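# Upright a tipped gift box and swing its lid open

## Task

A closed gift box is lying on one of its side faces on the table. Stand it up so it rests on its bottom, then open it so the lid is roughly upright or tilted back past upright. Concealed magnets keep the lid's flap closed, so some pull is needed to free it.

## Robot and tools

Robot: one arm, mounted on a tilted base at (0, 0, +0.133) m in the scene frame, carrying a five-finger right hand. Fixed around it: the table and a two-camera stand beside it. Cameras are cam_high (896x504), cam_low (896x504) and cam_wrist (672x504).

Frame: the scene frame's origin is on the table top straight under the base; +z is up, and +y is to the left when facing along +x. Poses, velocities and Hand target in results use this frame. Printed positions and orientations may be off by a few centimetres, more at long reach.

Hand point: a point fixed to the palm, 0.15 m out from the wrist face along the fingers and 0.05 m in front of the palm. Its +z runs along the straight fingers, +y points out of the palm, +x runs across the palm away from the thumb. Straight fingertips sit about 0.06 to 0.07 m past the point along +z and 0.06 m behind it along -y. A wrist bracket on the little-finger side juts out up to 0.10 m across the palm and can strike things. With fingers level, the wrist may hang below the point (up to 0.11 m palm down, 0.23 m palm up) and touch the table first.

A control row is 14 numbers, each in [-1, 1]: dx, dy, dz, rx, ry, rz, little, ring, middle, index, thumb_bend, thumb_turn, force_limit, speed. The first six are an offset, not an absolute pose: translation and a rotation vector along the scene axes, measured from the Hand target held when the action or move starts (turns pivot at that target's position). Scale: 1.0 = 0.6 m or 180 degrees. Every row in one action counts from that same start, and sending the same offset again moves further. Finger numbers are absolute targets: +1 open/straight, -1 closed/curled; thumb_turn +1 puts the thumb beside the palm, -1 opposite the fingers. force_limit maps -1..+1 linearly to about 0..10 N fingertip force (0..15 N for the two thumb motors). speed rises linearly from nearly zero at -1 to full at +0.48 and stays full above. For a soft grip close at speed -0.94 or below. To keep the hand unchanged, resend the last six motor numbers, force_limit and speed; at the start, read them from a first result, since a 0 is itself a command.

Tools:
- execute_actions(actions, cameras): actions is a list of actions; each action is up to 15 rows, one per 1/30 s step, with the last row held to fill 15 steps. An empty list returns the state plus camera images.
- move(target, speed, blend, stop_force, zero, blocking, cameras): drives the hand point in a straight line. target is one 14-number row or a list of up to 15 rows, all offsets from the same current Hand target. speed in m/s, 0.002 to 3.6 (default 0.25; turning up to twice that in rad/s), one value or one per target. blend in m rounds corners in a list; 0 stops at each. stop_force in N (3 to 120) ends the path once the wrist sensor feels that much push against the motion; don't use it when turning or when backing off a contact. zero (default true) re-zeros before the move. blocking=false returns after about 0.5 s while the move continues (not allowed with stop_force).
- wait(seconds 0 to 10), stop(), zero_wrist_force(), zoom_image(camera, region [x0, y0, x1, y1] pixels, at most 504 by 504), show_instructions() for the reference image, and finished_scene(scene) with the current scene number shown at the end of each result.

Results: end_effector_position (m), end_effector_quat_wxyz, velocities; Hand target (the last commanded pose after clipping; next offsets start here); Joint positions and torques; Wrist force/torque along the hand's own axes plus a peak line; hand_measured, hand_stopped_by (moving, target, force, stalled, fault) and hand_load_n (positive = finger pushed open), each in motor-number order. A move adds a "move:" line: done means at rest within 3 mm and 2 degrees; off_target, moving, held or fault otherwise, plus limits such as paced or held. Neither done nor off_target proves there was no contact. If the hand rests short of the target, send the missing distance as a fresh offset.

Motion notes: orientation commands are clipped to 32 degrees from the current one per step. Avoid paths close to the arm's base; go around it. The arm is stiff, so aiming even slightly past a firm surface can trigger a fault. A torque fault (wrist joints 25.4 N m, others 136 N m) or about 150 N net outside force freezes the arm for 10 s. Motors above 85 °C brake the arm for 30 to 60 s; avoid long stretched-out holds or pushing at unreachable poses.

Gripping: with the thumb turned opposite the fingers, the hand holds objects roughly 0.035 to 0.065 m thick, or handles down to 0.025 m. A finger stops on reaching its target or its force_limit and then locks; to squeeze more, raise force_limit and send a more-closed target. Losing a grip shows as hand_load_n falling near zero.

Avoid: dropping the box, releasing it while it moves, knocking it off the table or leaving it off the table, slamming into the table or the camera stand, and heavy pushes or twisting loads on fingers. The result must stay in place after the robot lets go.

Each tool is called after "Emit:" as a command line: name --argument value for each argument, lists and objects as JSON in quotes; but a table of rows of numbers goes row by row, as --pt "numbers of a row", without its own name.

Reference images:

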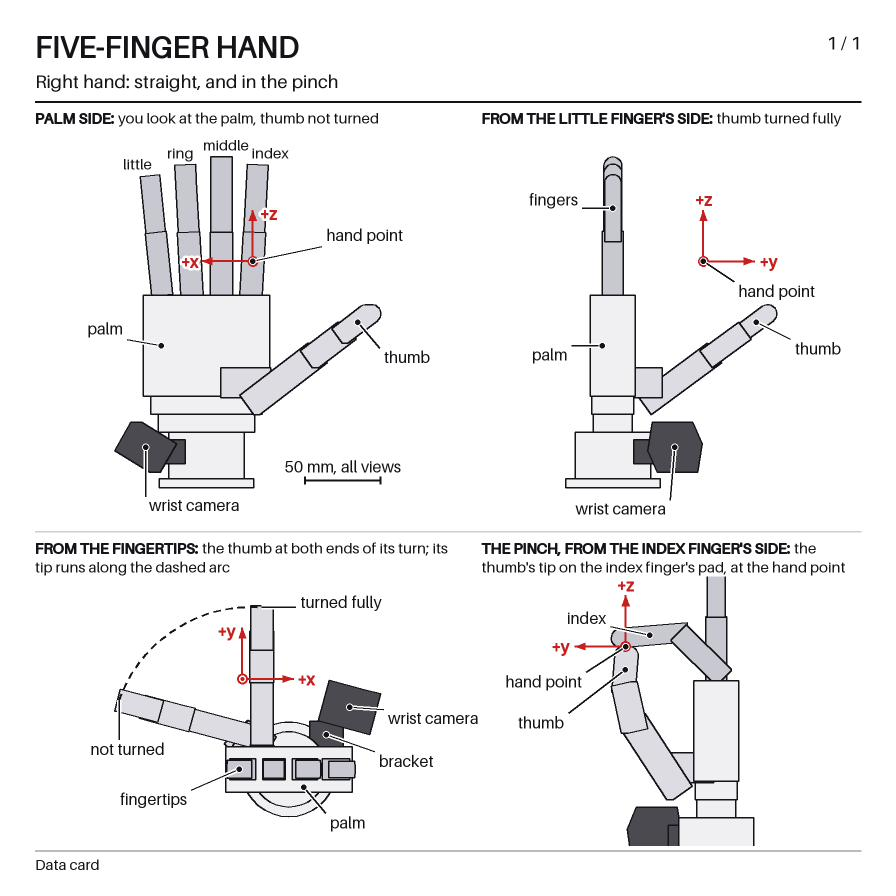

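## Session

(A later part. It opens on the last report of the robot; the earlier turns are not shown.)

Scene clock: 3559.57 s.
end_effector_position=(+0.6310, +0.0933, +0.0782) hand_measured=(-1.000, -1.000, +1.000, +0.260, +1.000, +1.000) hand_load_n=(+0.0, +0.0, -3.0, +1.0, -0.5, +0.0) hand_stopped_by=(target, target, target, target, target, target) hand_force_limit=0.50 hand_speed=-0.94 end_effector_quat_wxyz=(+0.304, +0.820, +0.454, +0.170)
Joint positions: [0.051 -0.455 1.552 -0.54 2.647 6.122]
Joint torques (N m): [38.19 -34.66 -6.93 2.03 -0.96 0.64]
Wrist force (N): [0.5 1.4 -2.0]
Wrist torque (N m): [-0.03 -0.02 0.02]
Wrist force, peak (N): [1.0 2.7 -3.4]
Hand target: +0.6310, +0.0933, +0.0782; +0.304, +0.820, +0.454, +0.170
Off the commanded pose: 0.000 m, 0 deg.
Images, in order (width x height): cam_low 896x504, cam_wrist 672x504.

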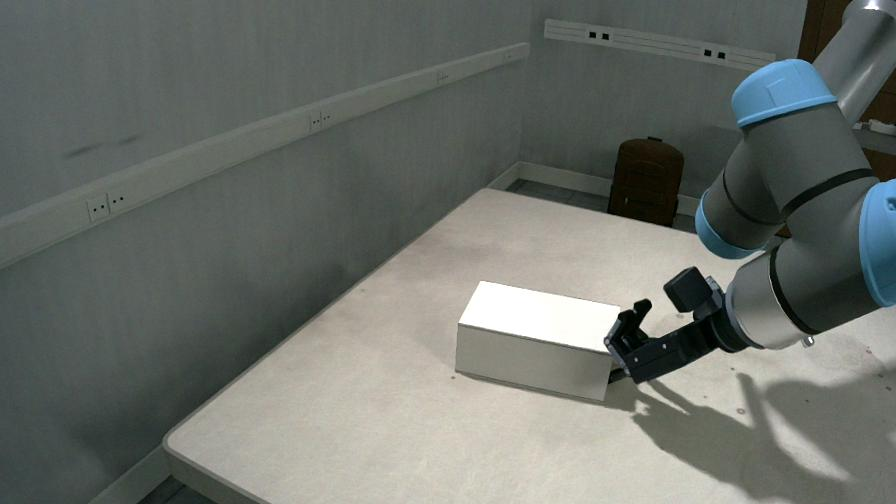

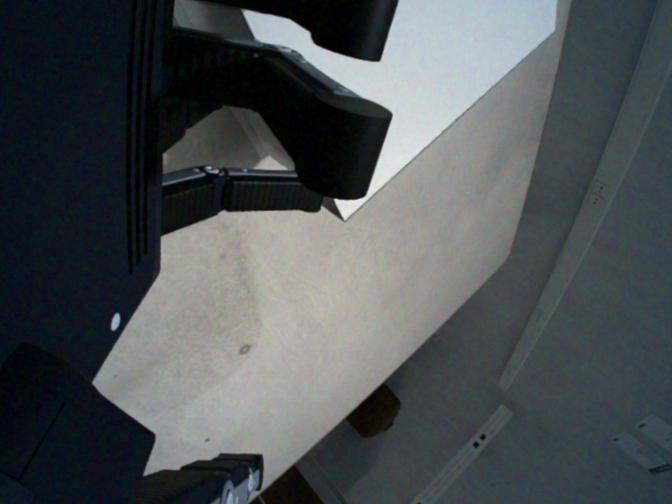

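Emit:
execute_actions --actions '[[[0,0,0,0,0,0,-1,-1,1.0,0.18,1,1,0.5,-0.92]]]'

Emit:
execute_actions --actions '[[[0,0,0,0,0,0,-1,-1,1.0,0.10,1,1,0.5,-0.92]]]' --cameras '["cam_high","cam_low","cam_wrist"]'

Emit:
zoom_image --camera "cam_low" --region '[440, 250, 660, 410]'

Emit:
zoom_image --camera "cam_wrist" --region '[200, 100, 420, 250]'

Emit:
zoom_image --camera "cam_high" --region '[380, 240, 480, 320]'

Scene clock: 3630.37 s.
end_effector_position=(+0.6310, +0.0933, +0.0782) hand_measured=(-1.000, -1.000, +1.000, +0.180, +1.000, +1.000) hand_load_n=(+0.0, +0.0, -3.0, +0.5, -0.5, +0.0) hand_stopped_by=(target, target, target, target, target, target) hand_force_limit=0.50 hand_speed=-0.92 end_effector_quat_wxyz=(+0.304, +0.820, +0.454, +0.170)
Joint positions: [0.051 -0.455 1.552 -0.54 2.647 6.122]
Joint torques (N m): [41.57 -41.06 -10.97 1.98 1.02 0.56]
Wrist force (N): [0.6 2.4 -2.7]
Wrist torque (N m): [-0.14 0.02 -0.01]
Wrist force, peak (N): [0.8 3.3 -3.6]
Hand target: +0.6310, +0.0933, +0.0782; +0.304, +0.820, +0.454, +0.170
Off the commanded pose: 0.000 m, 0 deg.

Scene clock: 3631.07 s.
end_effector_position=(+0.6310, +0.0933, +0.0782) hand_measured=(-1.000, -1.000, +1.000, +0.100, +1.000, +1.000) hand_load_n=(+0.0, +0.0, -3.0, +0.5, +0.0, +0.0) hand_stopped_by=(target, target, target, target, target, target) hand_force_limit=0.50 hand_speed=-0.92 end_effector_quat_wxyz=(+0.304, +0.820, +0.454, +0.170)
Joint positions: [0.051 -0.455 1.552 -0.54 2.647 6.122]
Joint torques (N m): [41.12 -40.14 -11.11 2.08 1.04 0.52]
Wrist force (N): [0.9 3.1 -3.4]
Wrist torque (N m): [-0.08 -0.01 0.01]
Wrist force, peak (N): [1.1 3.1 -3.6]
Hand target: +0.6310, +0.0933, +0.0782; +0.304, +0.820, +0.454, +0.170
Off the commanded pose: 0.000 m, 0 deg.

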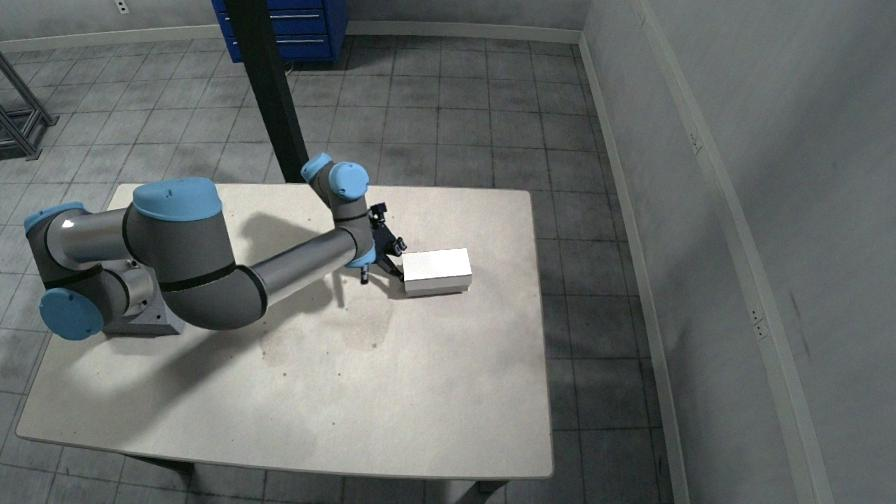

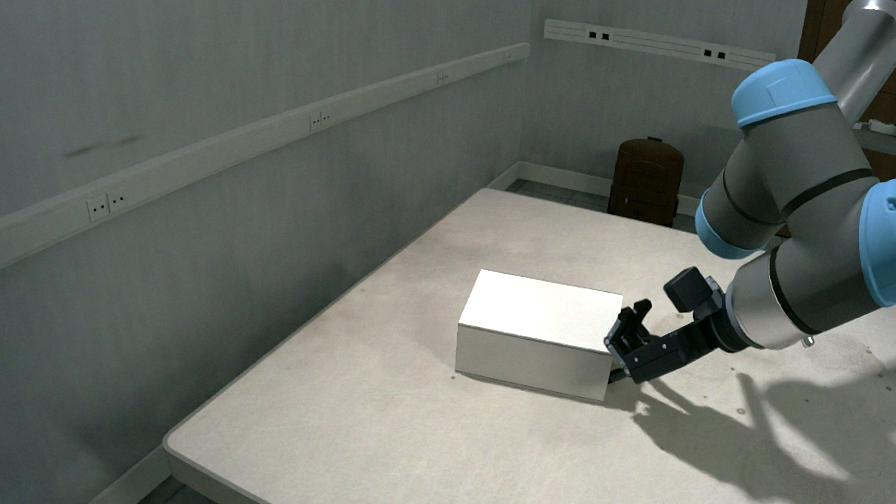

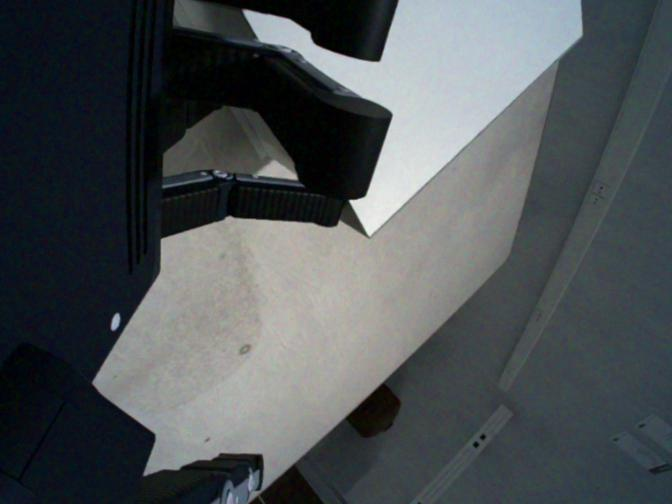

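Scaled by 2.291 from the camera's 896x504 image, which has a finer 1280x720 frame.

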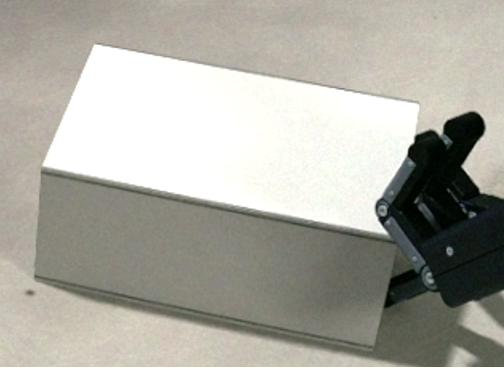

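Scaled by 2.291 from the camera's 672x504 image, which has a finer 960x720 frame.

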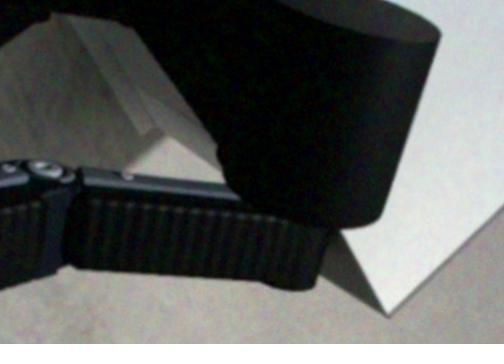

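Scaled by 5.040 from the camera's 896x504 image, which has a finer 1280x720 frame.

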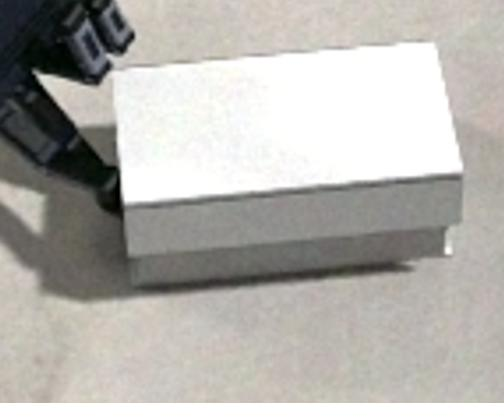

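Emit:
execute_actions --actions '[[[0,0,0,0,0,0,-1,-1,1.0,0.05,1,1,0.5,-0.92]]]'

Emit:
move --pt "0.004 -0.0017 0 0 0 0.0322 -1 -1 1.0 0.05 1 1 0.5 -0.9" --pt "0.0083 -0.0027 0 0 0 0.0656 -1 -1 1.0 0.05 1 1 0.5 -0.9" --speed 0.02 --blend '[0.001,0.0]' --cameras '["cam_high","cam_low","cam_wrist"]'

Emit:
zoom_image --camera "cam_low" --region '[440, 250, 660, 410]'

Emit:
zoom_image --camera "cam_high" --region '[380, 240, 480, 320]'

Scene clock: 3645.30 s.
end_effector_position=(+0.6310, +0.0933, +0.0782) hand_measured=(-1.000, -1.000, +1.000, +0.050, +1.000, +1.000) hand_load_n=(+0.0, +0.0, -3.0, +0.0, +0.0, +0.0) hand_stopped_by=(target, target, target, target, target, target) hand_force_limit=0.50 hand_speed=-0.92 end_effector_quat_wxyz=(+0.304, +0.820, +0.454, +0.170)
Joint positions: [0.051 -0.455 1.552 -0.54 2.647 6.122]
Joint torques (N m): [40.69 -40.24 -11.71 2.07 1.05 0.54]
Wrist force (N): [0.7 2.3 -3.1]
Wrist torque (N m): [-0.07 0.01 0.01]
Wrist force, peak (N): [0.9 3.3 -3.9]
Hand target: +0.6310, +0.0933, +0.0782; +0.304, +0.820, +0.454, +0.170
Off the commanded pose: 0.000 m, 0 deg.

Scene clock: 3650.97 s.
end_effector_position=(+0.6360, +0.0917, +0.0782) hand_measured=(-1.000, -1.000, +1.000, +0.050, +1.000, +1.000) hand_load_n=(+0.5, +0.0, -3.5, +0.0, +0.0, +0.0) hand_stopped_by=(target, target, target, target, target, target) hand_force_limit=0.50 hand_speed=-0.90 end_effector_quat_wxyz=(+0.285, +0.769, +0.536, +0.200)
Joint positions: [0.007 -0.538 1.669 -0.551 2.479 5.97]
Joint torques (N m): [34.1 -27.57 -8.28 2.29 0.78 0.82]
Wrist force (N): [-0.4 1.9 -2.1]
Wrist torque (N m): [-0.14 -0.13 -0.04]
Wrist force, peak (N): [-0.3 3.4 -3.5]
Hand target: +0.6360, +0.0917, +0.0782; +0.285, +0.769, +0.536, +0.200
Off the commanded pose: 0.000 m, 0 deg.
move: done; blend cut to 0 m at target 1

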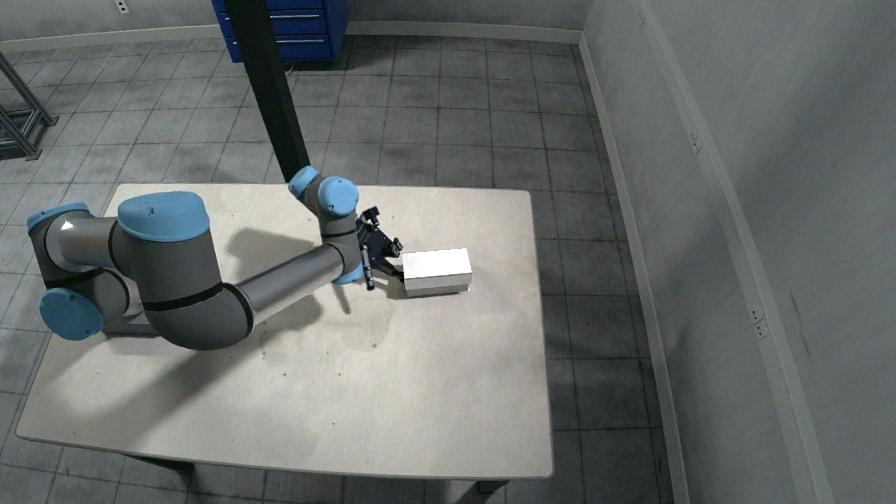

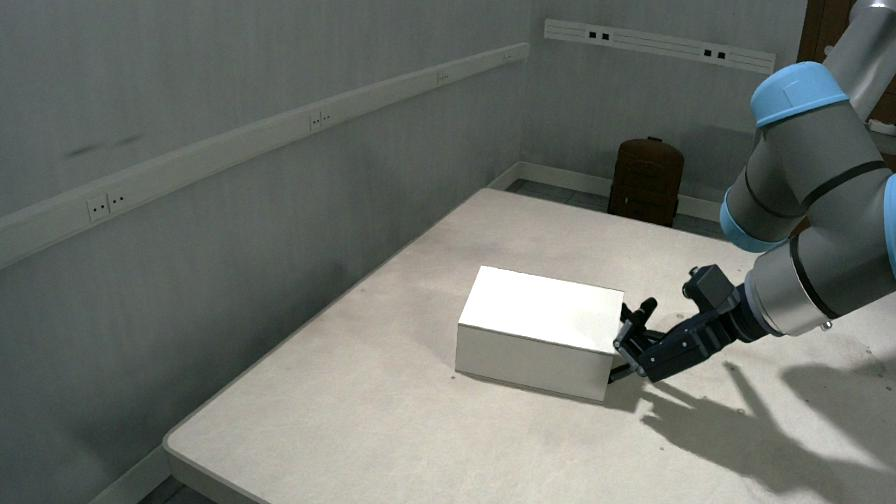

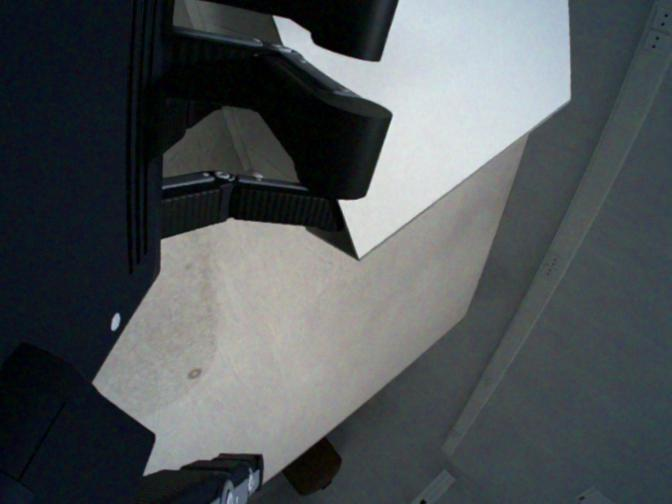

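Scaled by 2.291 from the camera's 896x504 image, which has a finer 1280x720 frame.

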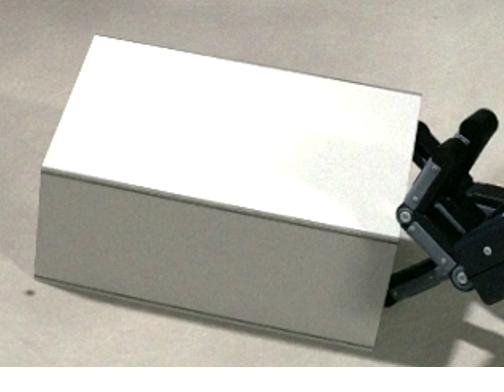

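Scaled by 5.040 from the camera's 896x504 image, which has a finer 1280x720 frame.

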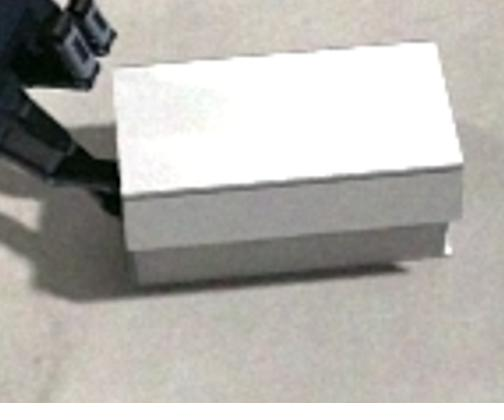

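Emit:
execute_actions --actions '[[[0,0,0,0,0,0,-1,-1,1.0,-0.04,1,1,0.5,-0.92]]]'

Emit:
move --pt "0.0047 -0.0008 0 0 0 0.0333 -1 -1 1.0 -0.04 1 1 0.5 -0.9" --pt "0.0095 -0.0013 0 0 0 0.0667 -1 -1 1.0 -0.04 1 1 0.5 -0.9" --speed 0.02 --cameras '["cam_high","cam_low","cam_wrist"]'

Emit:
zoom_image --camera "cam_low" --region '[440, 250, 660, 410]'

Emit:
zoom_image --camera "cam_high" --region '[380, 240, 480, 320]'

Emit:
zoom_image --camera "cam_wrist" --region '[200, 100, 420, 300]'

Scene clock: 3657.77 s.
end_effector_position=(+0.6360, +0.0917, +0.0782) hand_measured=(-1.000, -1.000, +1.000, -0.040, +1.000, +1.000) hand_load_n=(+0.0, +0.0, -3.5, +0.5, +0.0, +0.0) hand_stopped_by=(target, target, target, target, target, target) hand_force_limit=0.50 hand_speed=-0.92 end_effector_quat_wxyz=(+0.285, +0.769, +0.536, +0.200)
Joint positions: [0.007 -0.538 1.669 -0.551 2.479 5.97]
Joint torques (N m): [40.55 -22.39 -10.68 -1.19 0.87 1.7]
Wrist force (N): [0.0 3.5 -2.7]
Wrist torque (N m): [-0.10 -0.11 -0.02]
Wrist force, peak (N): [0.0 3.9 -3.5]
Hand target: +0.6360, +0.0917, +0.0782; +0.285, +0.769, +0.536, +0.200
Off the commanded pose: 0.000 m, 0 deg.

Scene clock: 3663.50 s.
end_effector_position=(+0.6417, +0.0909, +0.0782) hand_measured=(-1.000, -1.000, +1.000, -0.040, +1.000, +1.000) hand_load_n=(+0.0, +0.0, -2.5, +0.0, +0.0, +0.0) hand_stopped_by=(target, target, target, target, target, target) hand_force_limit=0.50 hand_speed=-0.90 end_effector_quat_wxyz=(+0.262, +0.709, +0.614, +0.229)
Joint positions: [-0.051 -0.617 1.752 -0.514 2.305 5.819]
Joint torques (N m): [33.77 -27.19 -5.24 1.23 0.76 0.81]
Wrist force (N): [0.4 2.5 -5.9]
Wrist torque (N m): [0.14 -0.05 -0.02]
Wrist force, peak (N): [0.4 2.4 -6.0]
Hand target: +0.6417, +0.0909, +0.0782; +0.262, +0.709, +0.614, +0.229
Off the commanded pose: 0.000 m, 0 deg.
move: done

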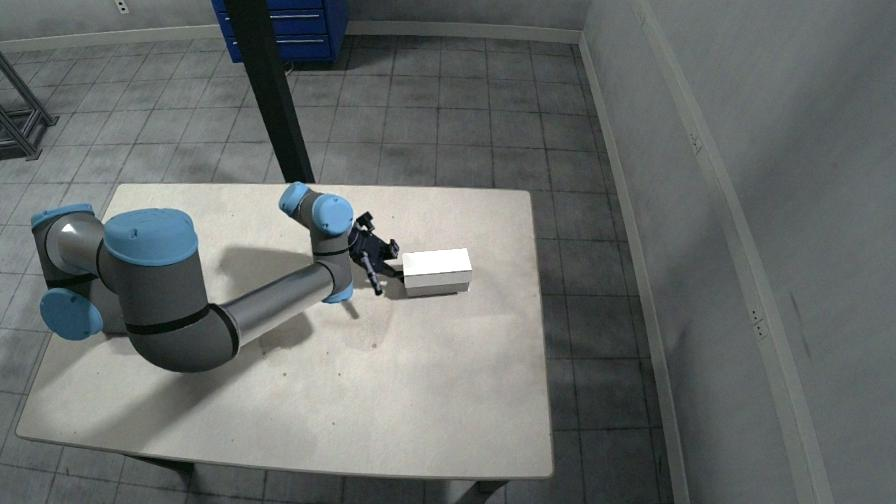

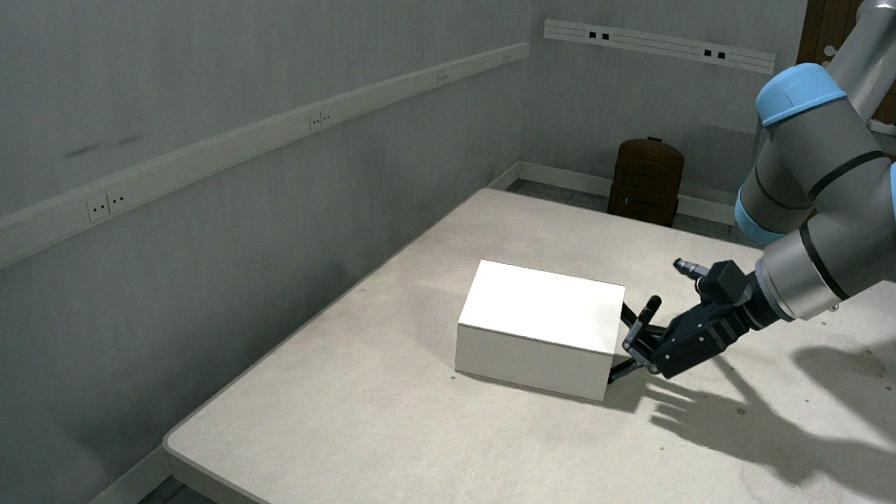

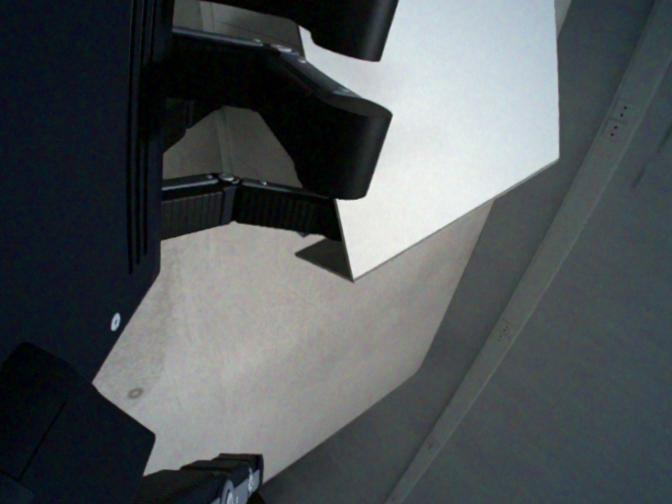

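Scaled by 2.291 from the camera's 896x504 image, which has a finer 1280x720 frame.

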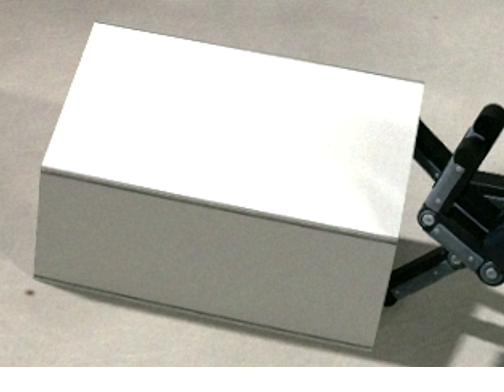

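Scaled by 5.040 from the camera's 896x504 image, which has a finer 1280x720 frame.

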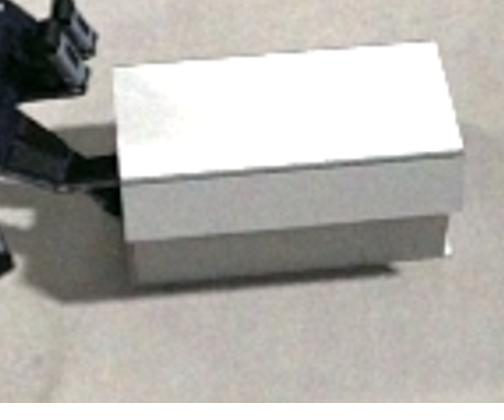

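Scaled by 2.291 from the camera's 672x504 image, which has a finer 960x720 frame.

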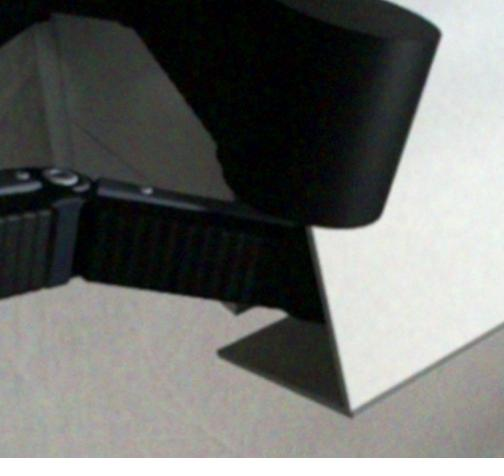

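Emit:
move --pt "-0.0015 0.0141 0.0037 -0.0276 -0.0029 0 -1 -1 1.0 -0.04 1 1 0.5 -0.9" --pt "-0.0030 0.0285 0.0062 -0.0553 -0.0058 0 -1 -1 1.0 -0.04 1 1 0.5 -0.9" --speed 0.02 --cameras '["cam_high","cam_low","cam_wrist"]'

Emit:
zoom_image --camera "cam_low" --region '[440, 240, 660, 410]'

Emit:
zoom_image --camera "cam_high" --region '[380, 240, 480, 320]'

Scene clock: 3683.70 s.
end_effector_position=(+0.6399, +0.1080, +0.0819) hand_measured=(-1.000, -1.000, +1.000, -0.040, +1.000, +1.000) hand_load_n=(+0.0, +0.0, -1.0, +0.5, +0.0, +0.0) hand_stopped_by=(target, target, target, target, target, target) hand_force_limit=0.50 hand_speed=-0.90 end_effector_quat_wxyz=(+0.328, +0.681, +0.629, +0.181)
Joint positions: [-0.007 -0.551 1.744 -0.698 2.429 5.635]
Joint torques (N m): [33.76 -34.29 -8.29 1.87 -2.08 1.29]
Wrist force (N): [0.0 1.2 -1.6]
Wrist torque (N m): [0.01 -0.04 -0.07]
Wrist force, peak (N): [0.5 3.0 -6.3]
Hand target: +0.6399, +0.1080, +0.0819; +0.328, +0.681, +0.629, +0.181
Off the commanded pose: 0.000 m, 0 deg.
move: done

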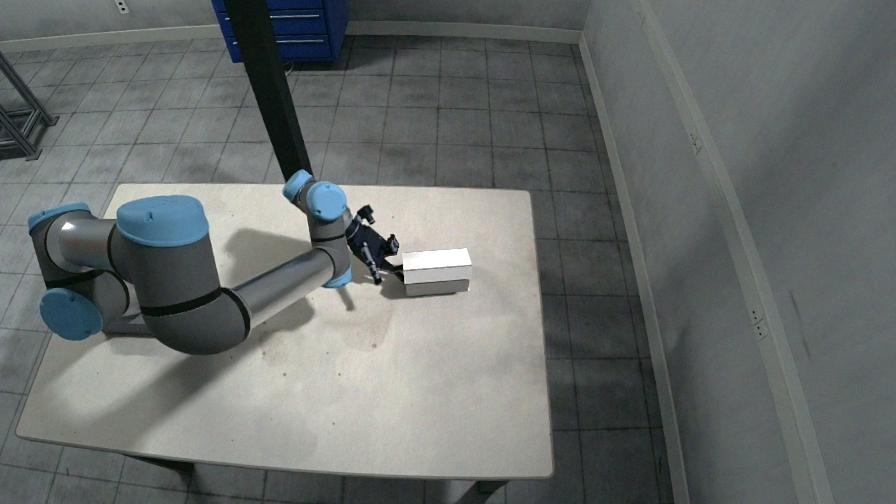

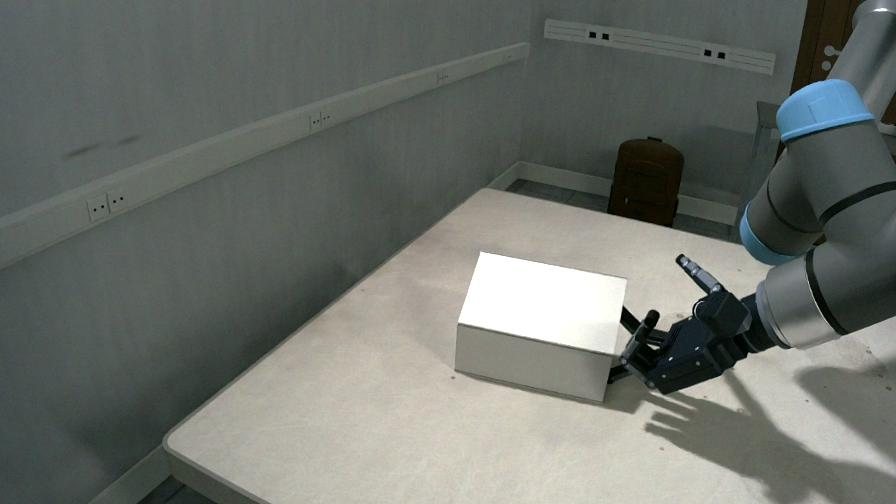

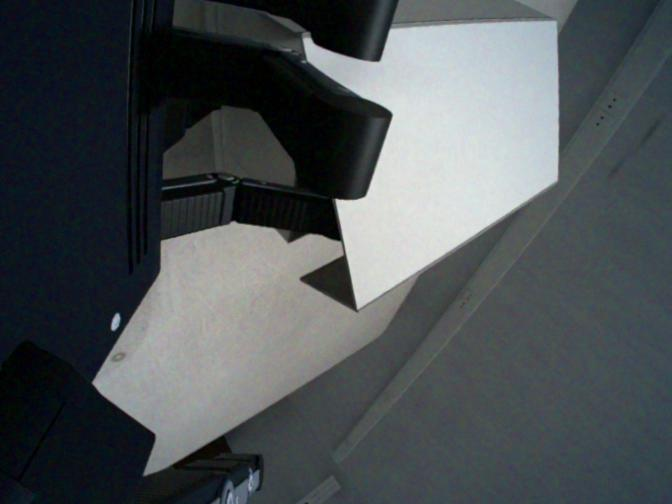

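Scaled by 2.291 from the camera's 896x504 image, which has a finer 1280x720 frame.

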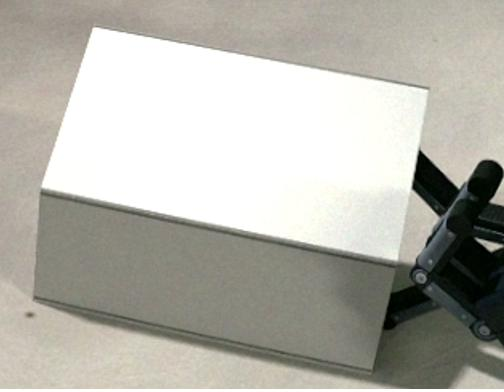

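Scaled by 5.040 from the camera's 896x504 image, which has a finer 1280x720 frame.

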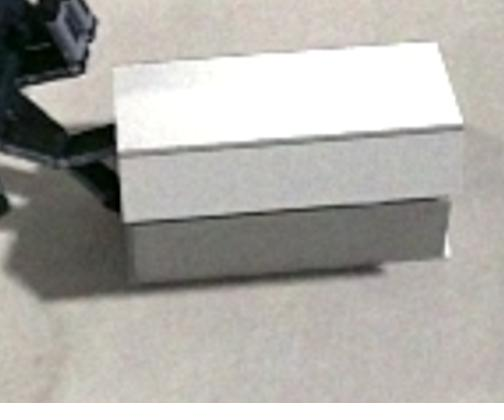

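Emit:
move --pt "-0.0015 0.0146 -0.0008 -0.0276 -0.0029 0 -1 -1 1.0 -0.04 1 1 0.5 -0.9" --pt "-0.0031 0.0292 -0.0017 -0.0553 -0.0058 0 -1 -1 1.0 -0.04 1 1 0.5 -0.9" --speed 0.02 --cameras '["cam_high","cam_low","cam_wrist"]'

Emit:
zoom_image --camera "cam_low" --region '[440, 230, 660, 410]'

Emit:
zoom_image --camera "cam_high" --region '[380, 240, 480, 320]'

Scene clock: 3696.87 s.
end_effector_position=(+0.6380, +0.1256, +0.0809) hand_measured=(-1.000, -1.000, +1.000, -0.040, +1.000, +1.000) hand_load_n=(+0.0, +0.0, -4.5, +0.5, +0.0, +0.0) hand_stopped_by=(target, target, target, target, target, target) hand_force_limit=0.50 hand_speed=-0.90 end_effector_quat_wxyz=(+0.392, +0.649, +0.639, +0.132)
Joint positions: [0.018 -0.48 1.752 -0.957 2.514 5.389]
Joint torques (N m): [35.39 -32.36 2.67 2.76 -2.08 1.24]
Wrist force (N): [-6.0 3.0 -4.8]
Wrist torque (N m): [0.08 -0.33 -0.37]
Wrist force, peak (N): [-6.3 4.6 -6.3]
Hand target: +0.6380, +0.1255, +0.0809; +0.392, +0.649, +0.639, +0.132
Off the commanded pose: 0.000 m, 0 deg.
move: done

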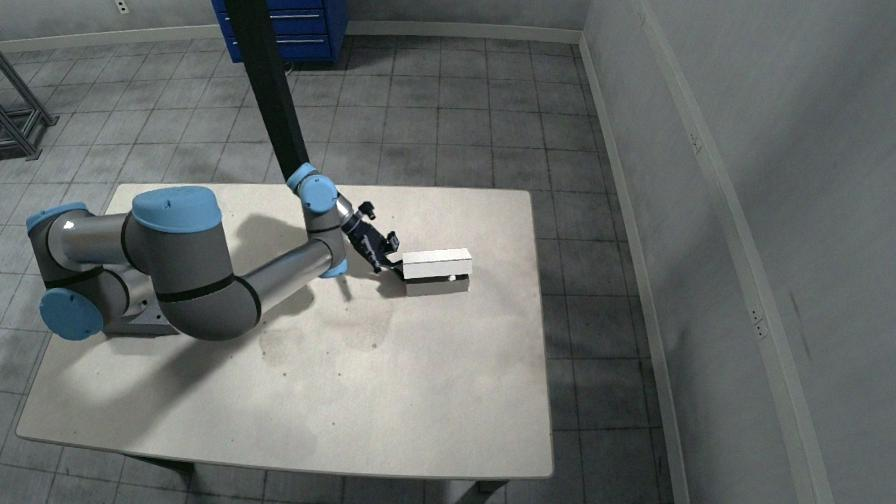

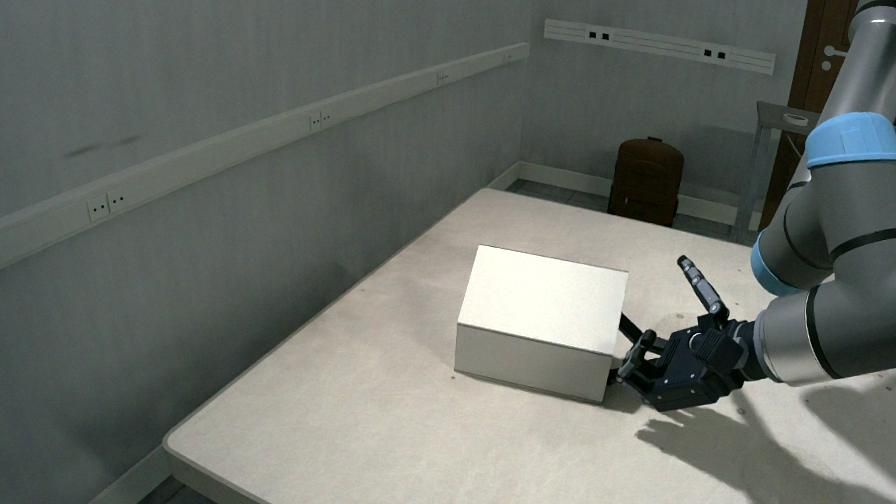

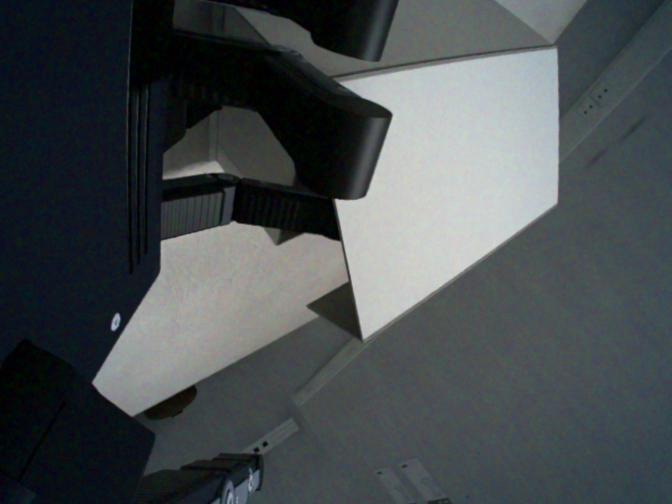

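Scaled by 2.291 from the camera's 896x504 image, which has a finer 1280x720 frame.

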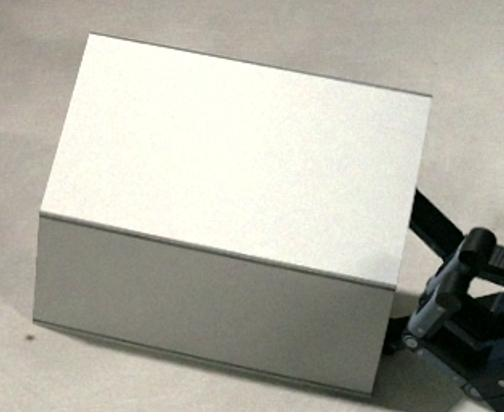

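Scaled by 5.040 from the camera's 896x504 image, which has a finer 1280x720 frame.

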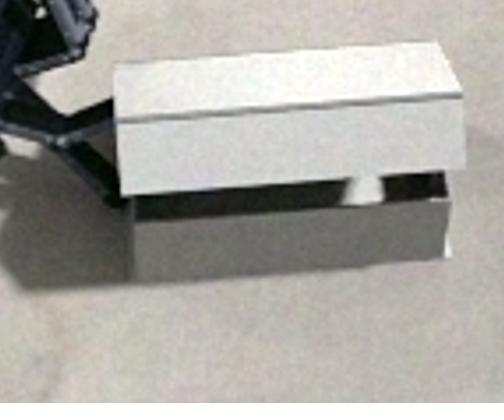

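Emit:
move --target '[-0.0014,0.0129,-0.0008,-0.0276,-0.0029,0,-1,-1,1.0,-0.04,1,1,0.5,-0.9]' --speed 0.02 --cameras '["cam_high","cam_low","cam_wrist"]'

Emit:
zoom_image --camera "cam_low" --region '[440, 230, 660, 410]'

Emit:
zoom_image --camera "cam_high" --region '[380, 240, 480, 320]'

Scene clock: 3708.20 s.
end_effector_position=(+0.6371, +0.1333, +0.0804) hand_measured=(-1.000, -1.000, +1.000, -0.040, +1.000, +1.000) hand_load_n=(+0.0, +0.0, -3.0, +0.5, +0.0, +0.0) hand_stopped_by=(target, target, target, target, target, target) hand_force_limit=0.50 hand_speed=-0.90 end_effector_quat_wxyz=(+0.422, +0.630, +0.642, +0.107)
Joint positions: [0.024 -0.446 1.762 -1.112 2.54 5.245]
Joint torques (N m): [35.12 -36.53 1.53 2.15 -0.22 1.77]
Wrist force (N): [0.1 2.1 -3.1]
Wrist torque (N m): [0.05 0.04 0.00]
Wrist force, peak (N): [-4.1 4.2 -8.0]
Hand target: +0.6372, +0.1333, +0.0804; +0.422, +0.630, +0.642, +0.107
Off the commanded pose: 0.000 m, 0 deg.
move: done

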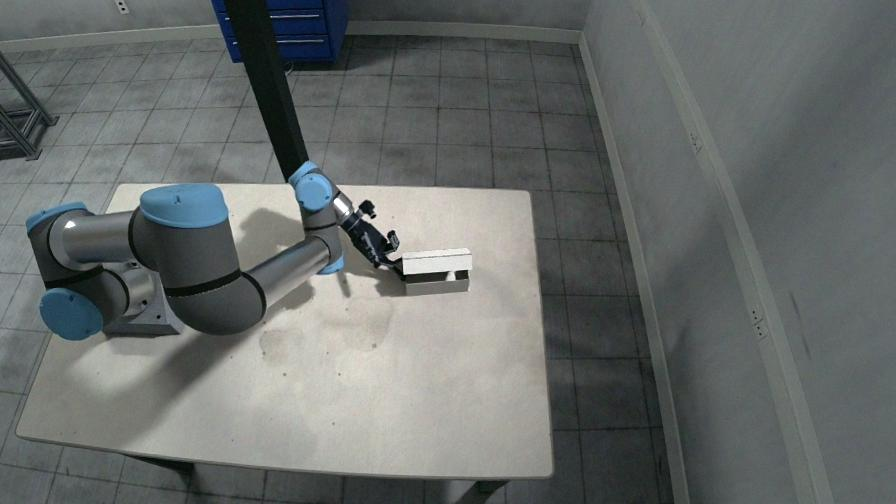

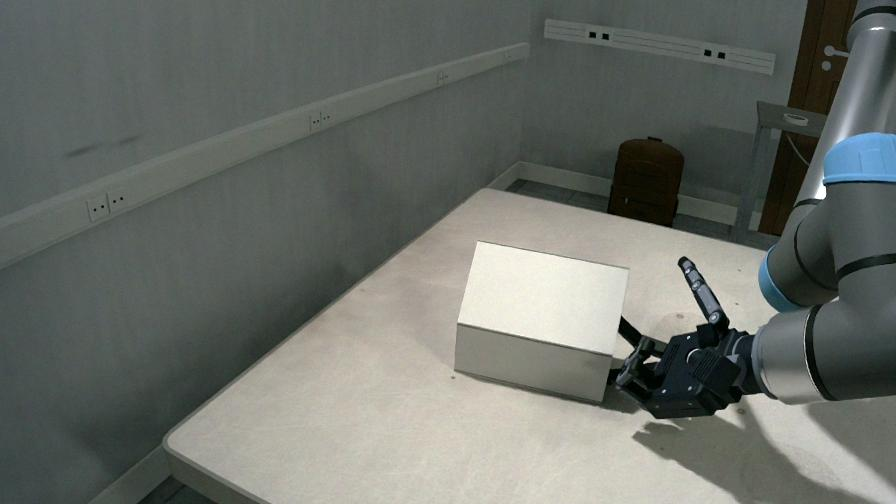

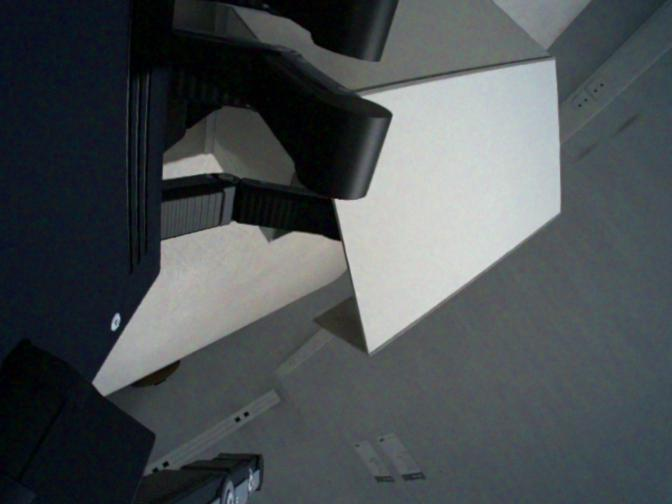

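Scaled by 2.291 from the camera's 896x504 image, which has a finer 1280x720 frame.

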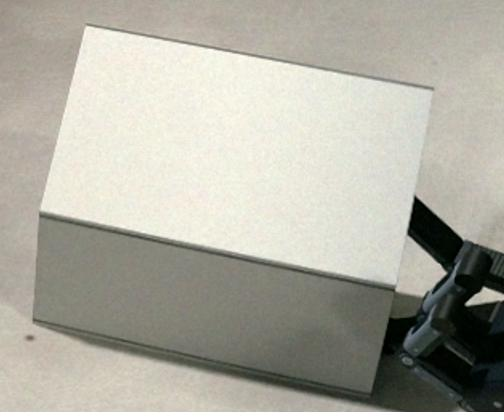

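Scaled by 5.040 from the camera's 896x504 image, which has a finer 1280x720 frame.

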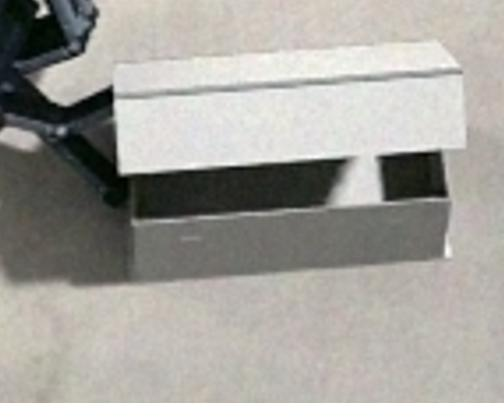

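Emit:
move --target '[-0.0015,0.0141,-0.002,-0.0276,-0.0029,0,-1,-1,1.0,-0.04,1,1,0.5,-0.9]' --speed 0.02

Emit:
move --target '[-0.0015,0.0139,-0.0037,-0.0276,-0.0029,0,-1,-1,1.0,-0.04,1,1,0.5,-0.9]' --speed 0.02 --cameras '["cam_high","cam_low","cam_wrist"]'

Emit:
zoom_image --camera "cam_low" --region '[440, 220, 660, 410]'

Emit:
zoom_image --camera "cam_high" --region '[380, 240, 480, 320]'

Scene clock: 3716.30 s.
end_effector_position=(+0.6362, +0.1418, +0.0792) hand_measured=(-1.000, -1.000, +1.000, -0.040, +1.000, +1.000) hand_load_n=(+0.0, +0.0, -1.5, +0.5, +0.0, +0.0) hand_stopped_by=(target, target, target, target, target, target) hand_force_limit=0.50 hand_speed=-0.90 end_effector_quat_wxyz=(+0.452, +0.611, +0.645, +0.082) end_effector_velocity=(+0.000, +0.000, +0.000) end_effector_angular_velocity=(+0.002, +0.000, +0.000)
Joint positions: [0.029 -0.406 1.772 -1.28 2.553 5.092]
Joint velocities: [0 0 -0.002 0.005 0 0.004]
Joint torques (N m): [38.14 -37.13 1.91 1.94 0.14 1.66]
Wrist force (N): [-0.5 1.4 -0.2]
Wrist torque (N m): [0.04 -0.08 -0.10]
Wrist force, peak (N): [-0.5 4.0 -3.8]
Hand target: +0.6363, +0.1417, +0.0792; +0.452, +0.611, +0.645, +0.082
Off the commanded pose: 0.000 m, 0 deg.
move: done

Scene clock: 3718.77 s.
end_effector_position=(+0.6353, +0.1501, +0.0770) hand_measured=(-1.000, -1.000, +1.000, -0.040, +1.000, +1.000) hand_load_n=(+0.0, +0.0, -1.0, +0.0, +0.0, +0.0) hand_stopped_by=(target, target, target, target, target, target) hand_force_limit=0.50 hand_speed=-0.90 end_effector_quat_wxyz=(+0.481, +0.590, +0.645, +0.057) end_effector_velocity=(-0.001, +0.000, -0.001) end_effector_angular_velocity=(+0.002, +0.002, +0.002)
Joint positions: [0.028 -0.361 1.779 -1.454 2.551 4.935]
Joint velocities: [0 0 0 0.005 0 0.004]
Joint torques (N m): [27.77 -38.85 2.5 1.99 -2.33 1.55]
Wrist force (N): [-0.9 1.3 -0.6]
Wrist torque (N m): [0.06 -0.07 -0.10]
Wrist force, peak (N): [-1.2 2.5 -1.4]
Hand target: +0.6354, +0.1501, +0.0770; +0.481, +0.590, +0.645, +0.057
Off the commanded pose: 0.000 m, 0 deg.
move: done

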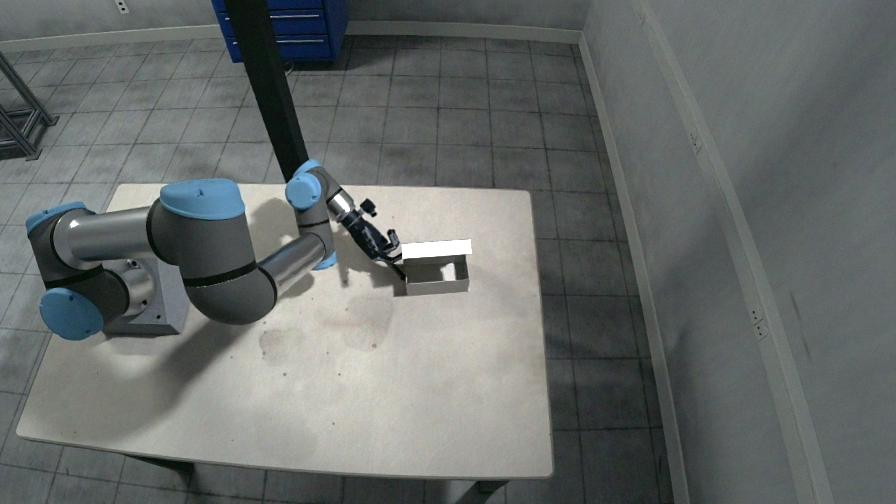

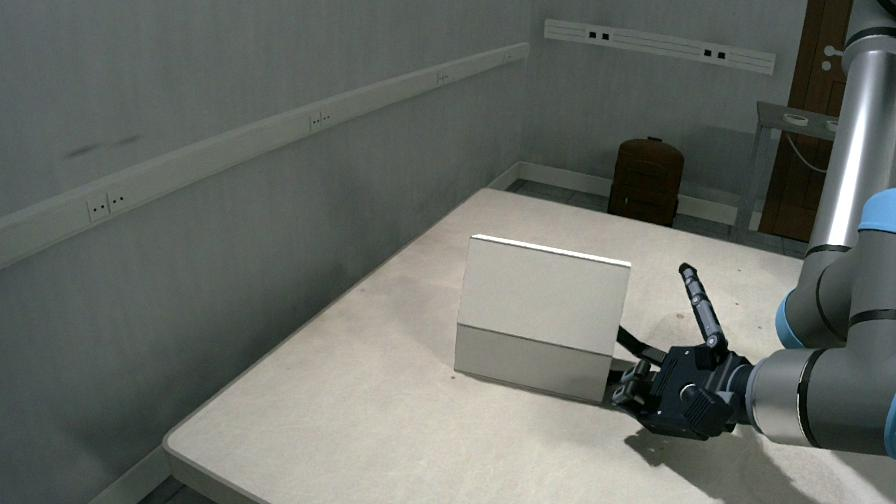

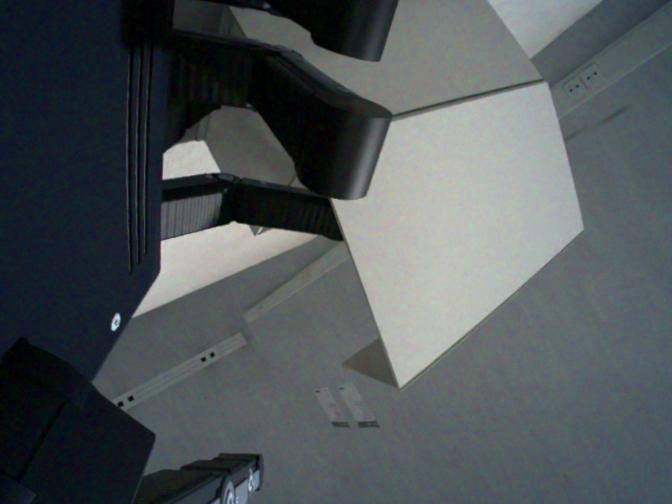

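Scaled by 2.291 from the camera's 896x504 image, which has a finer 1280x720 frame.

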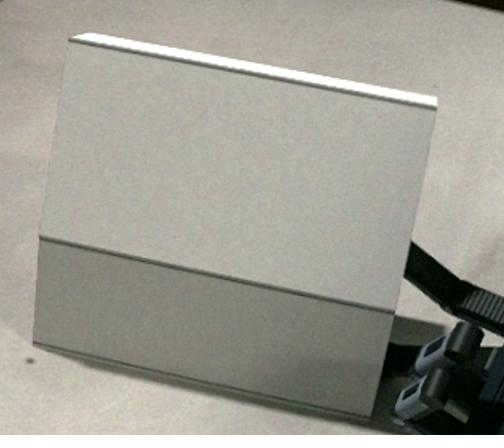

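Scaled by 5.040 from the camera's 896x504 image, which has a finer 1280x720 frame.

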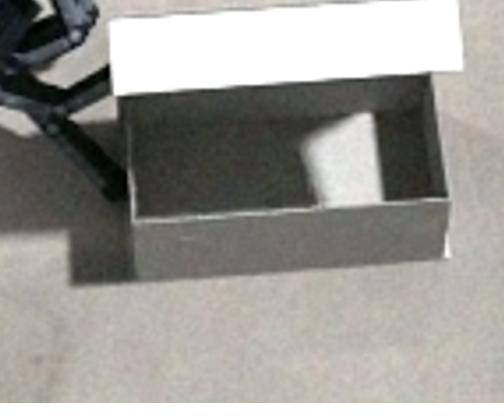

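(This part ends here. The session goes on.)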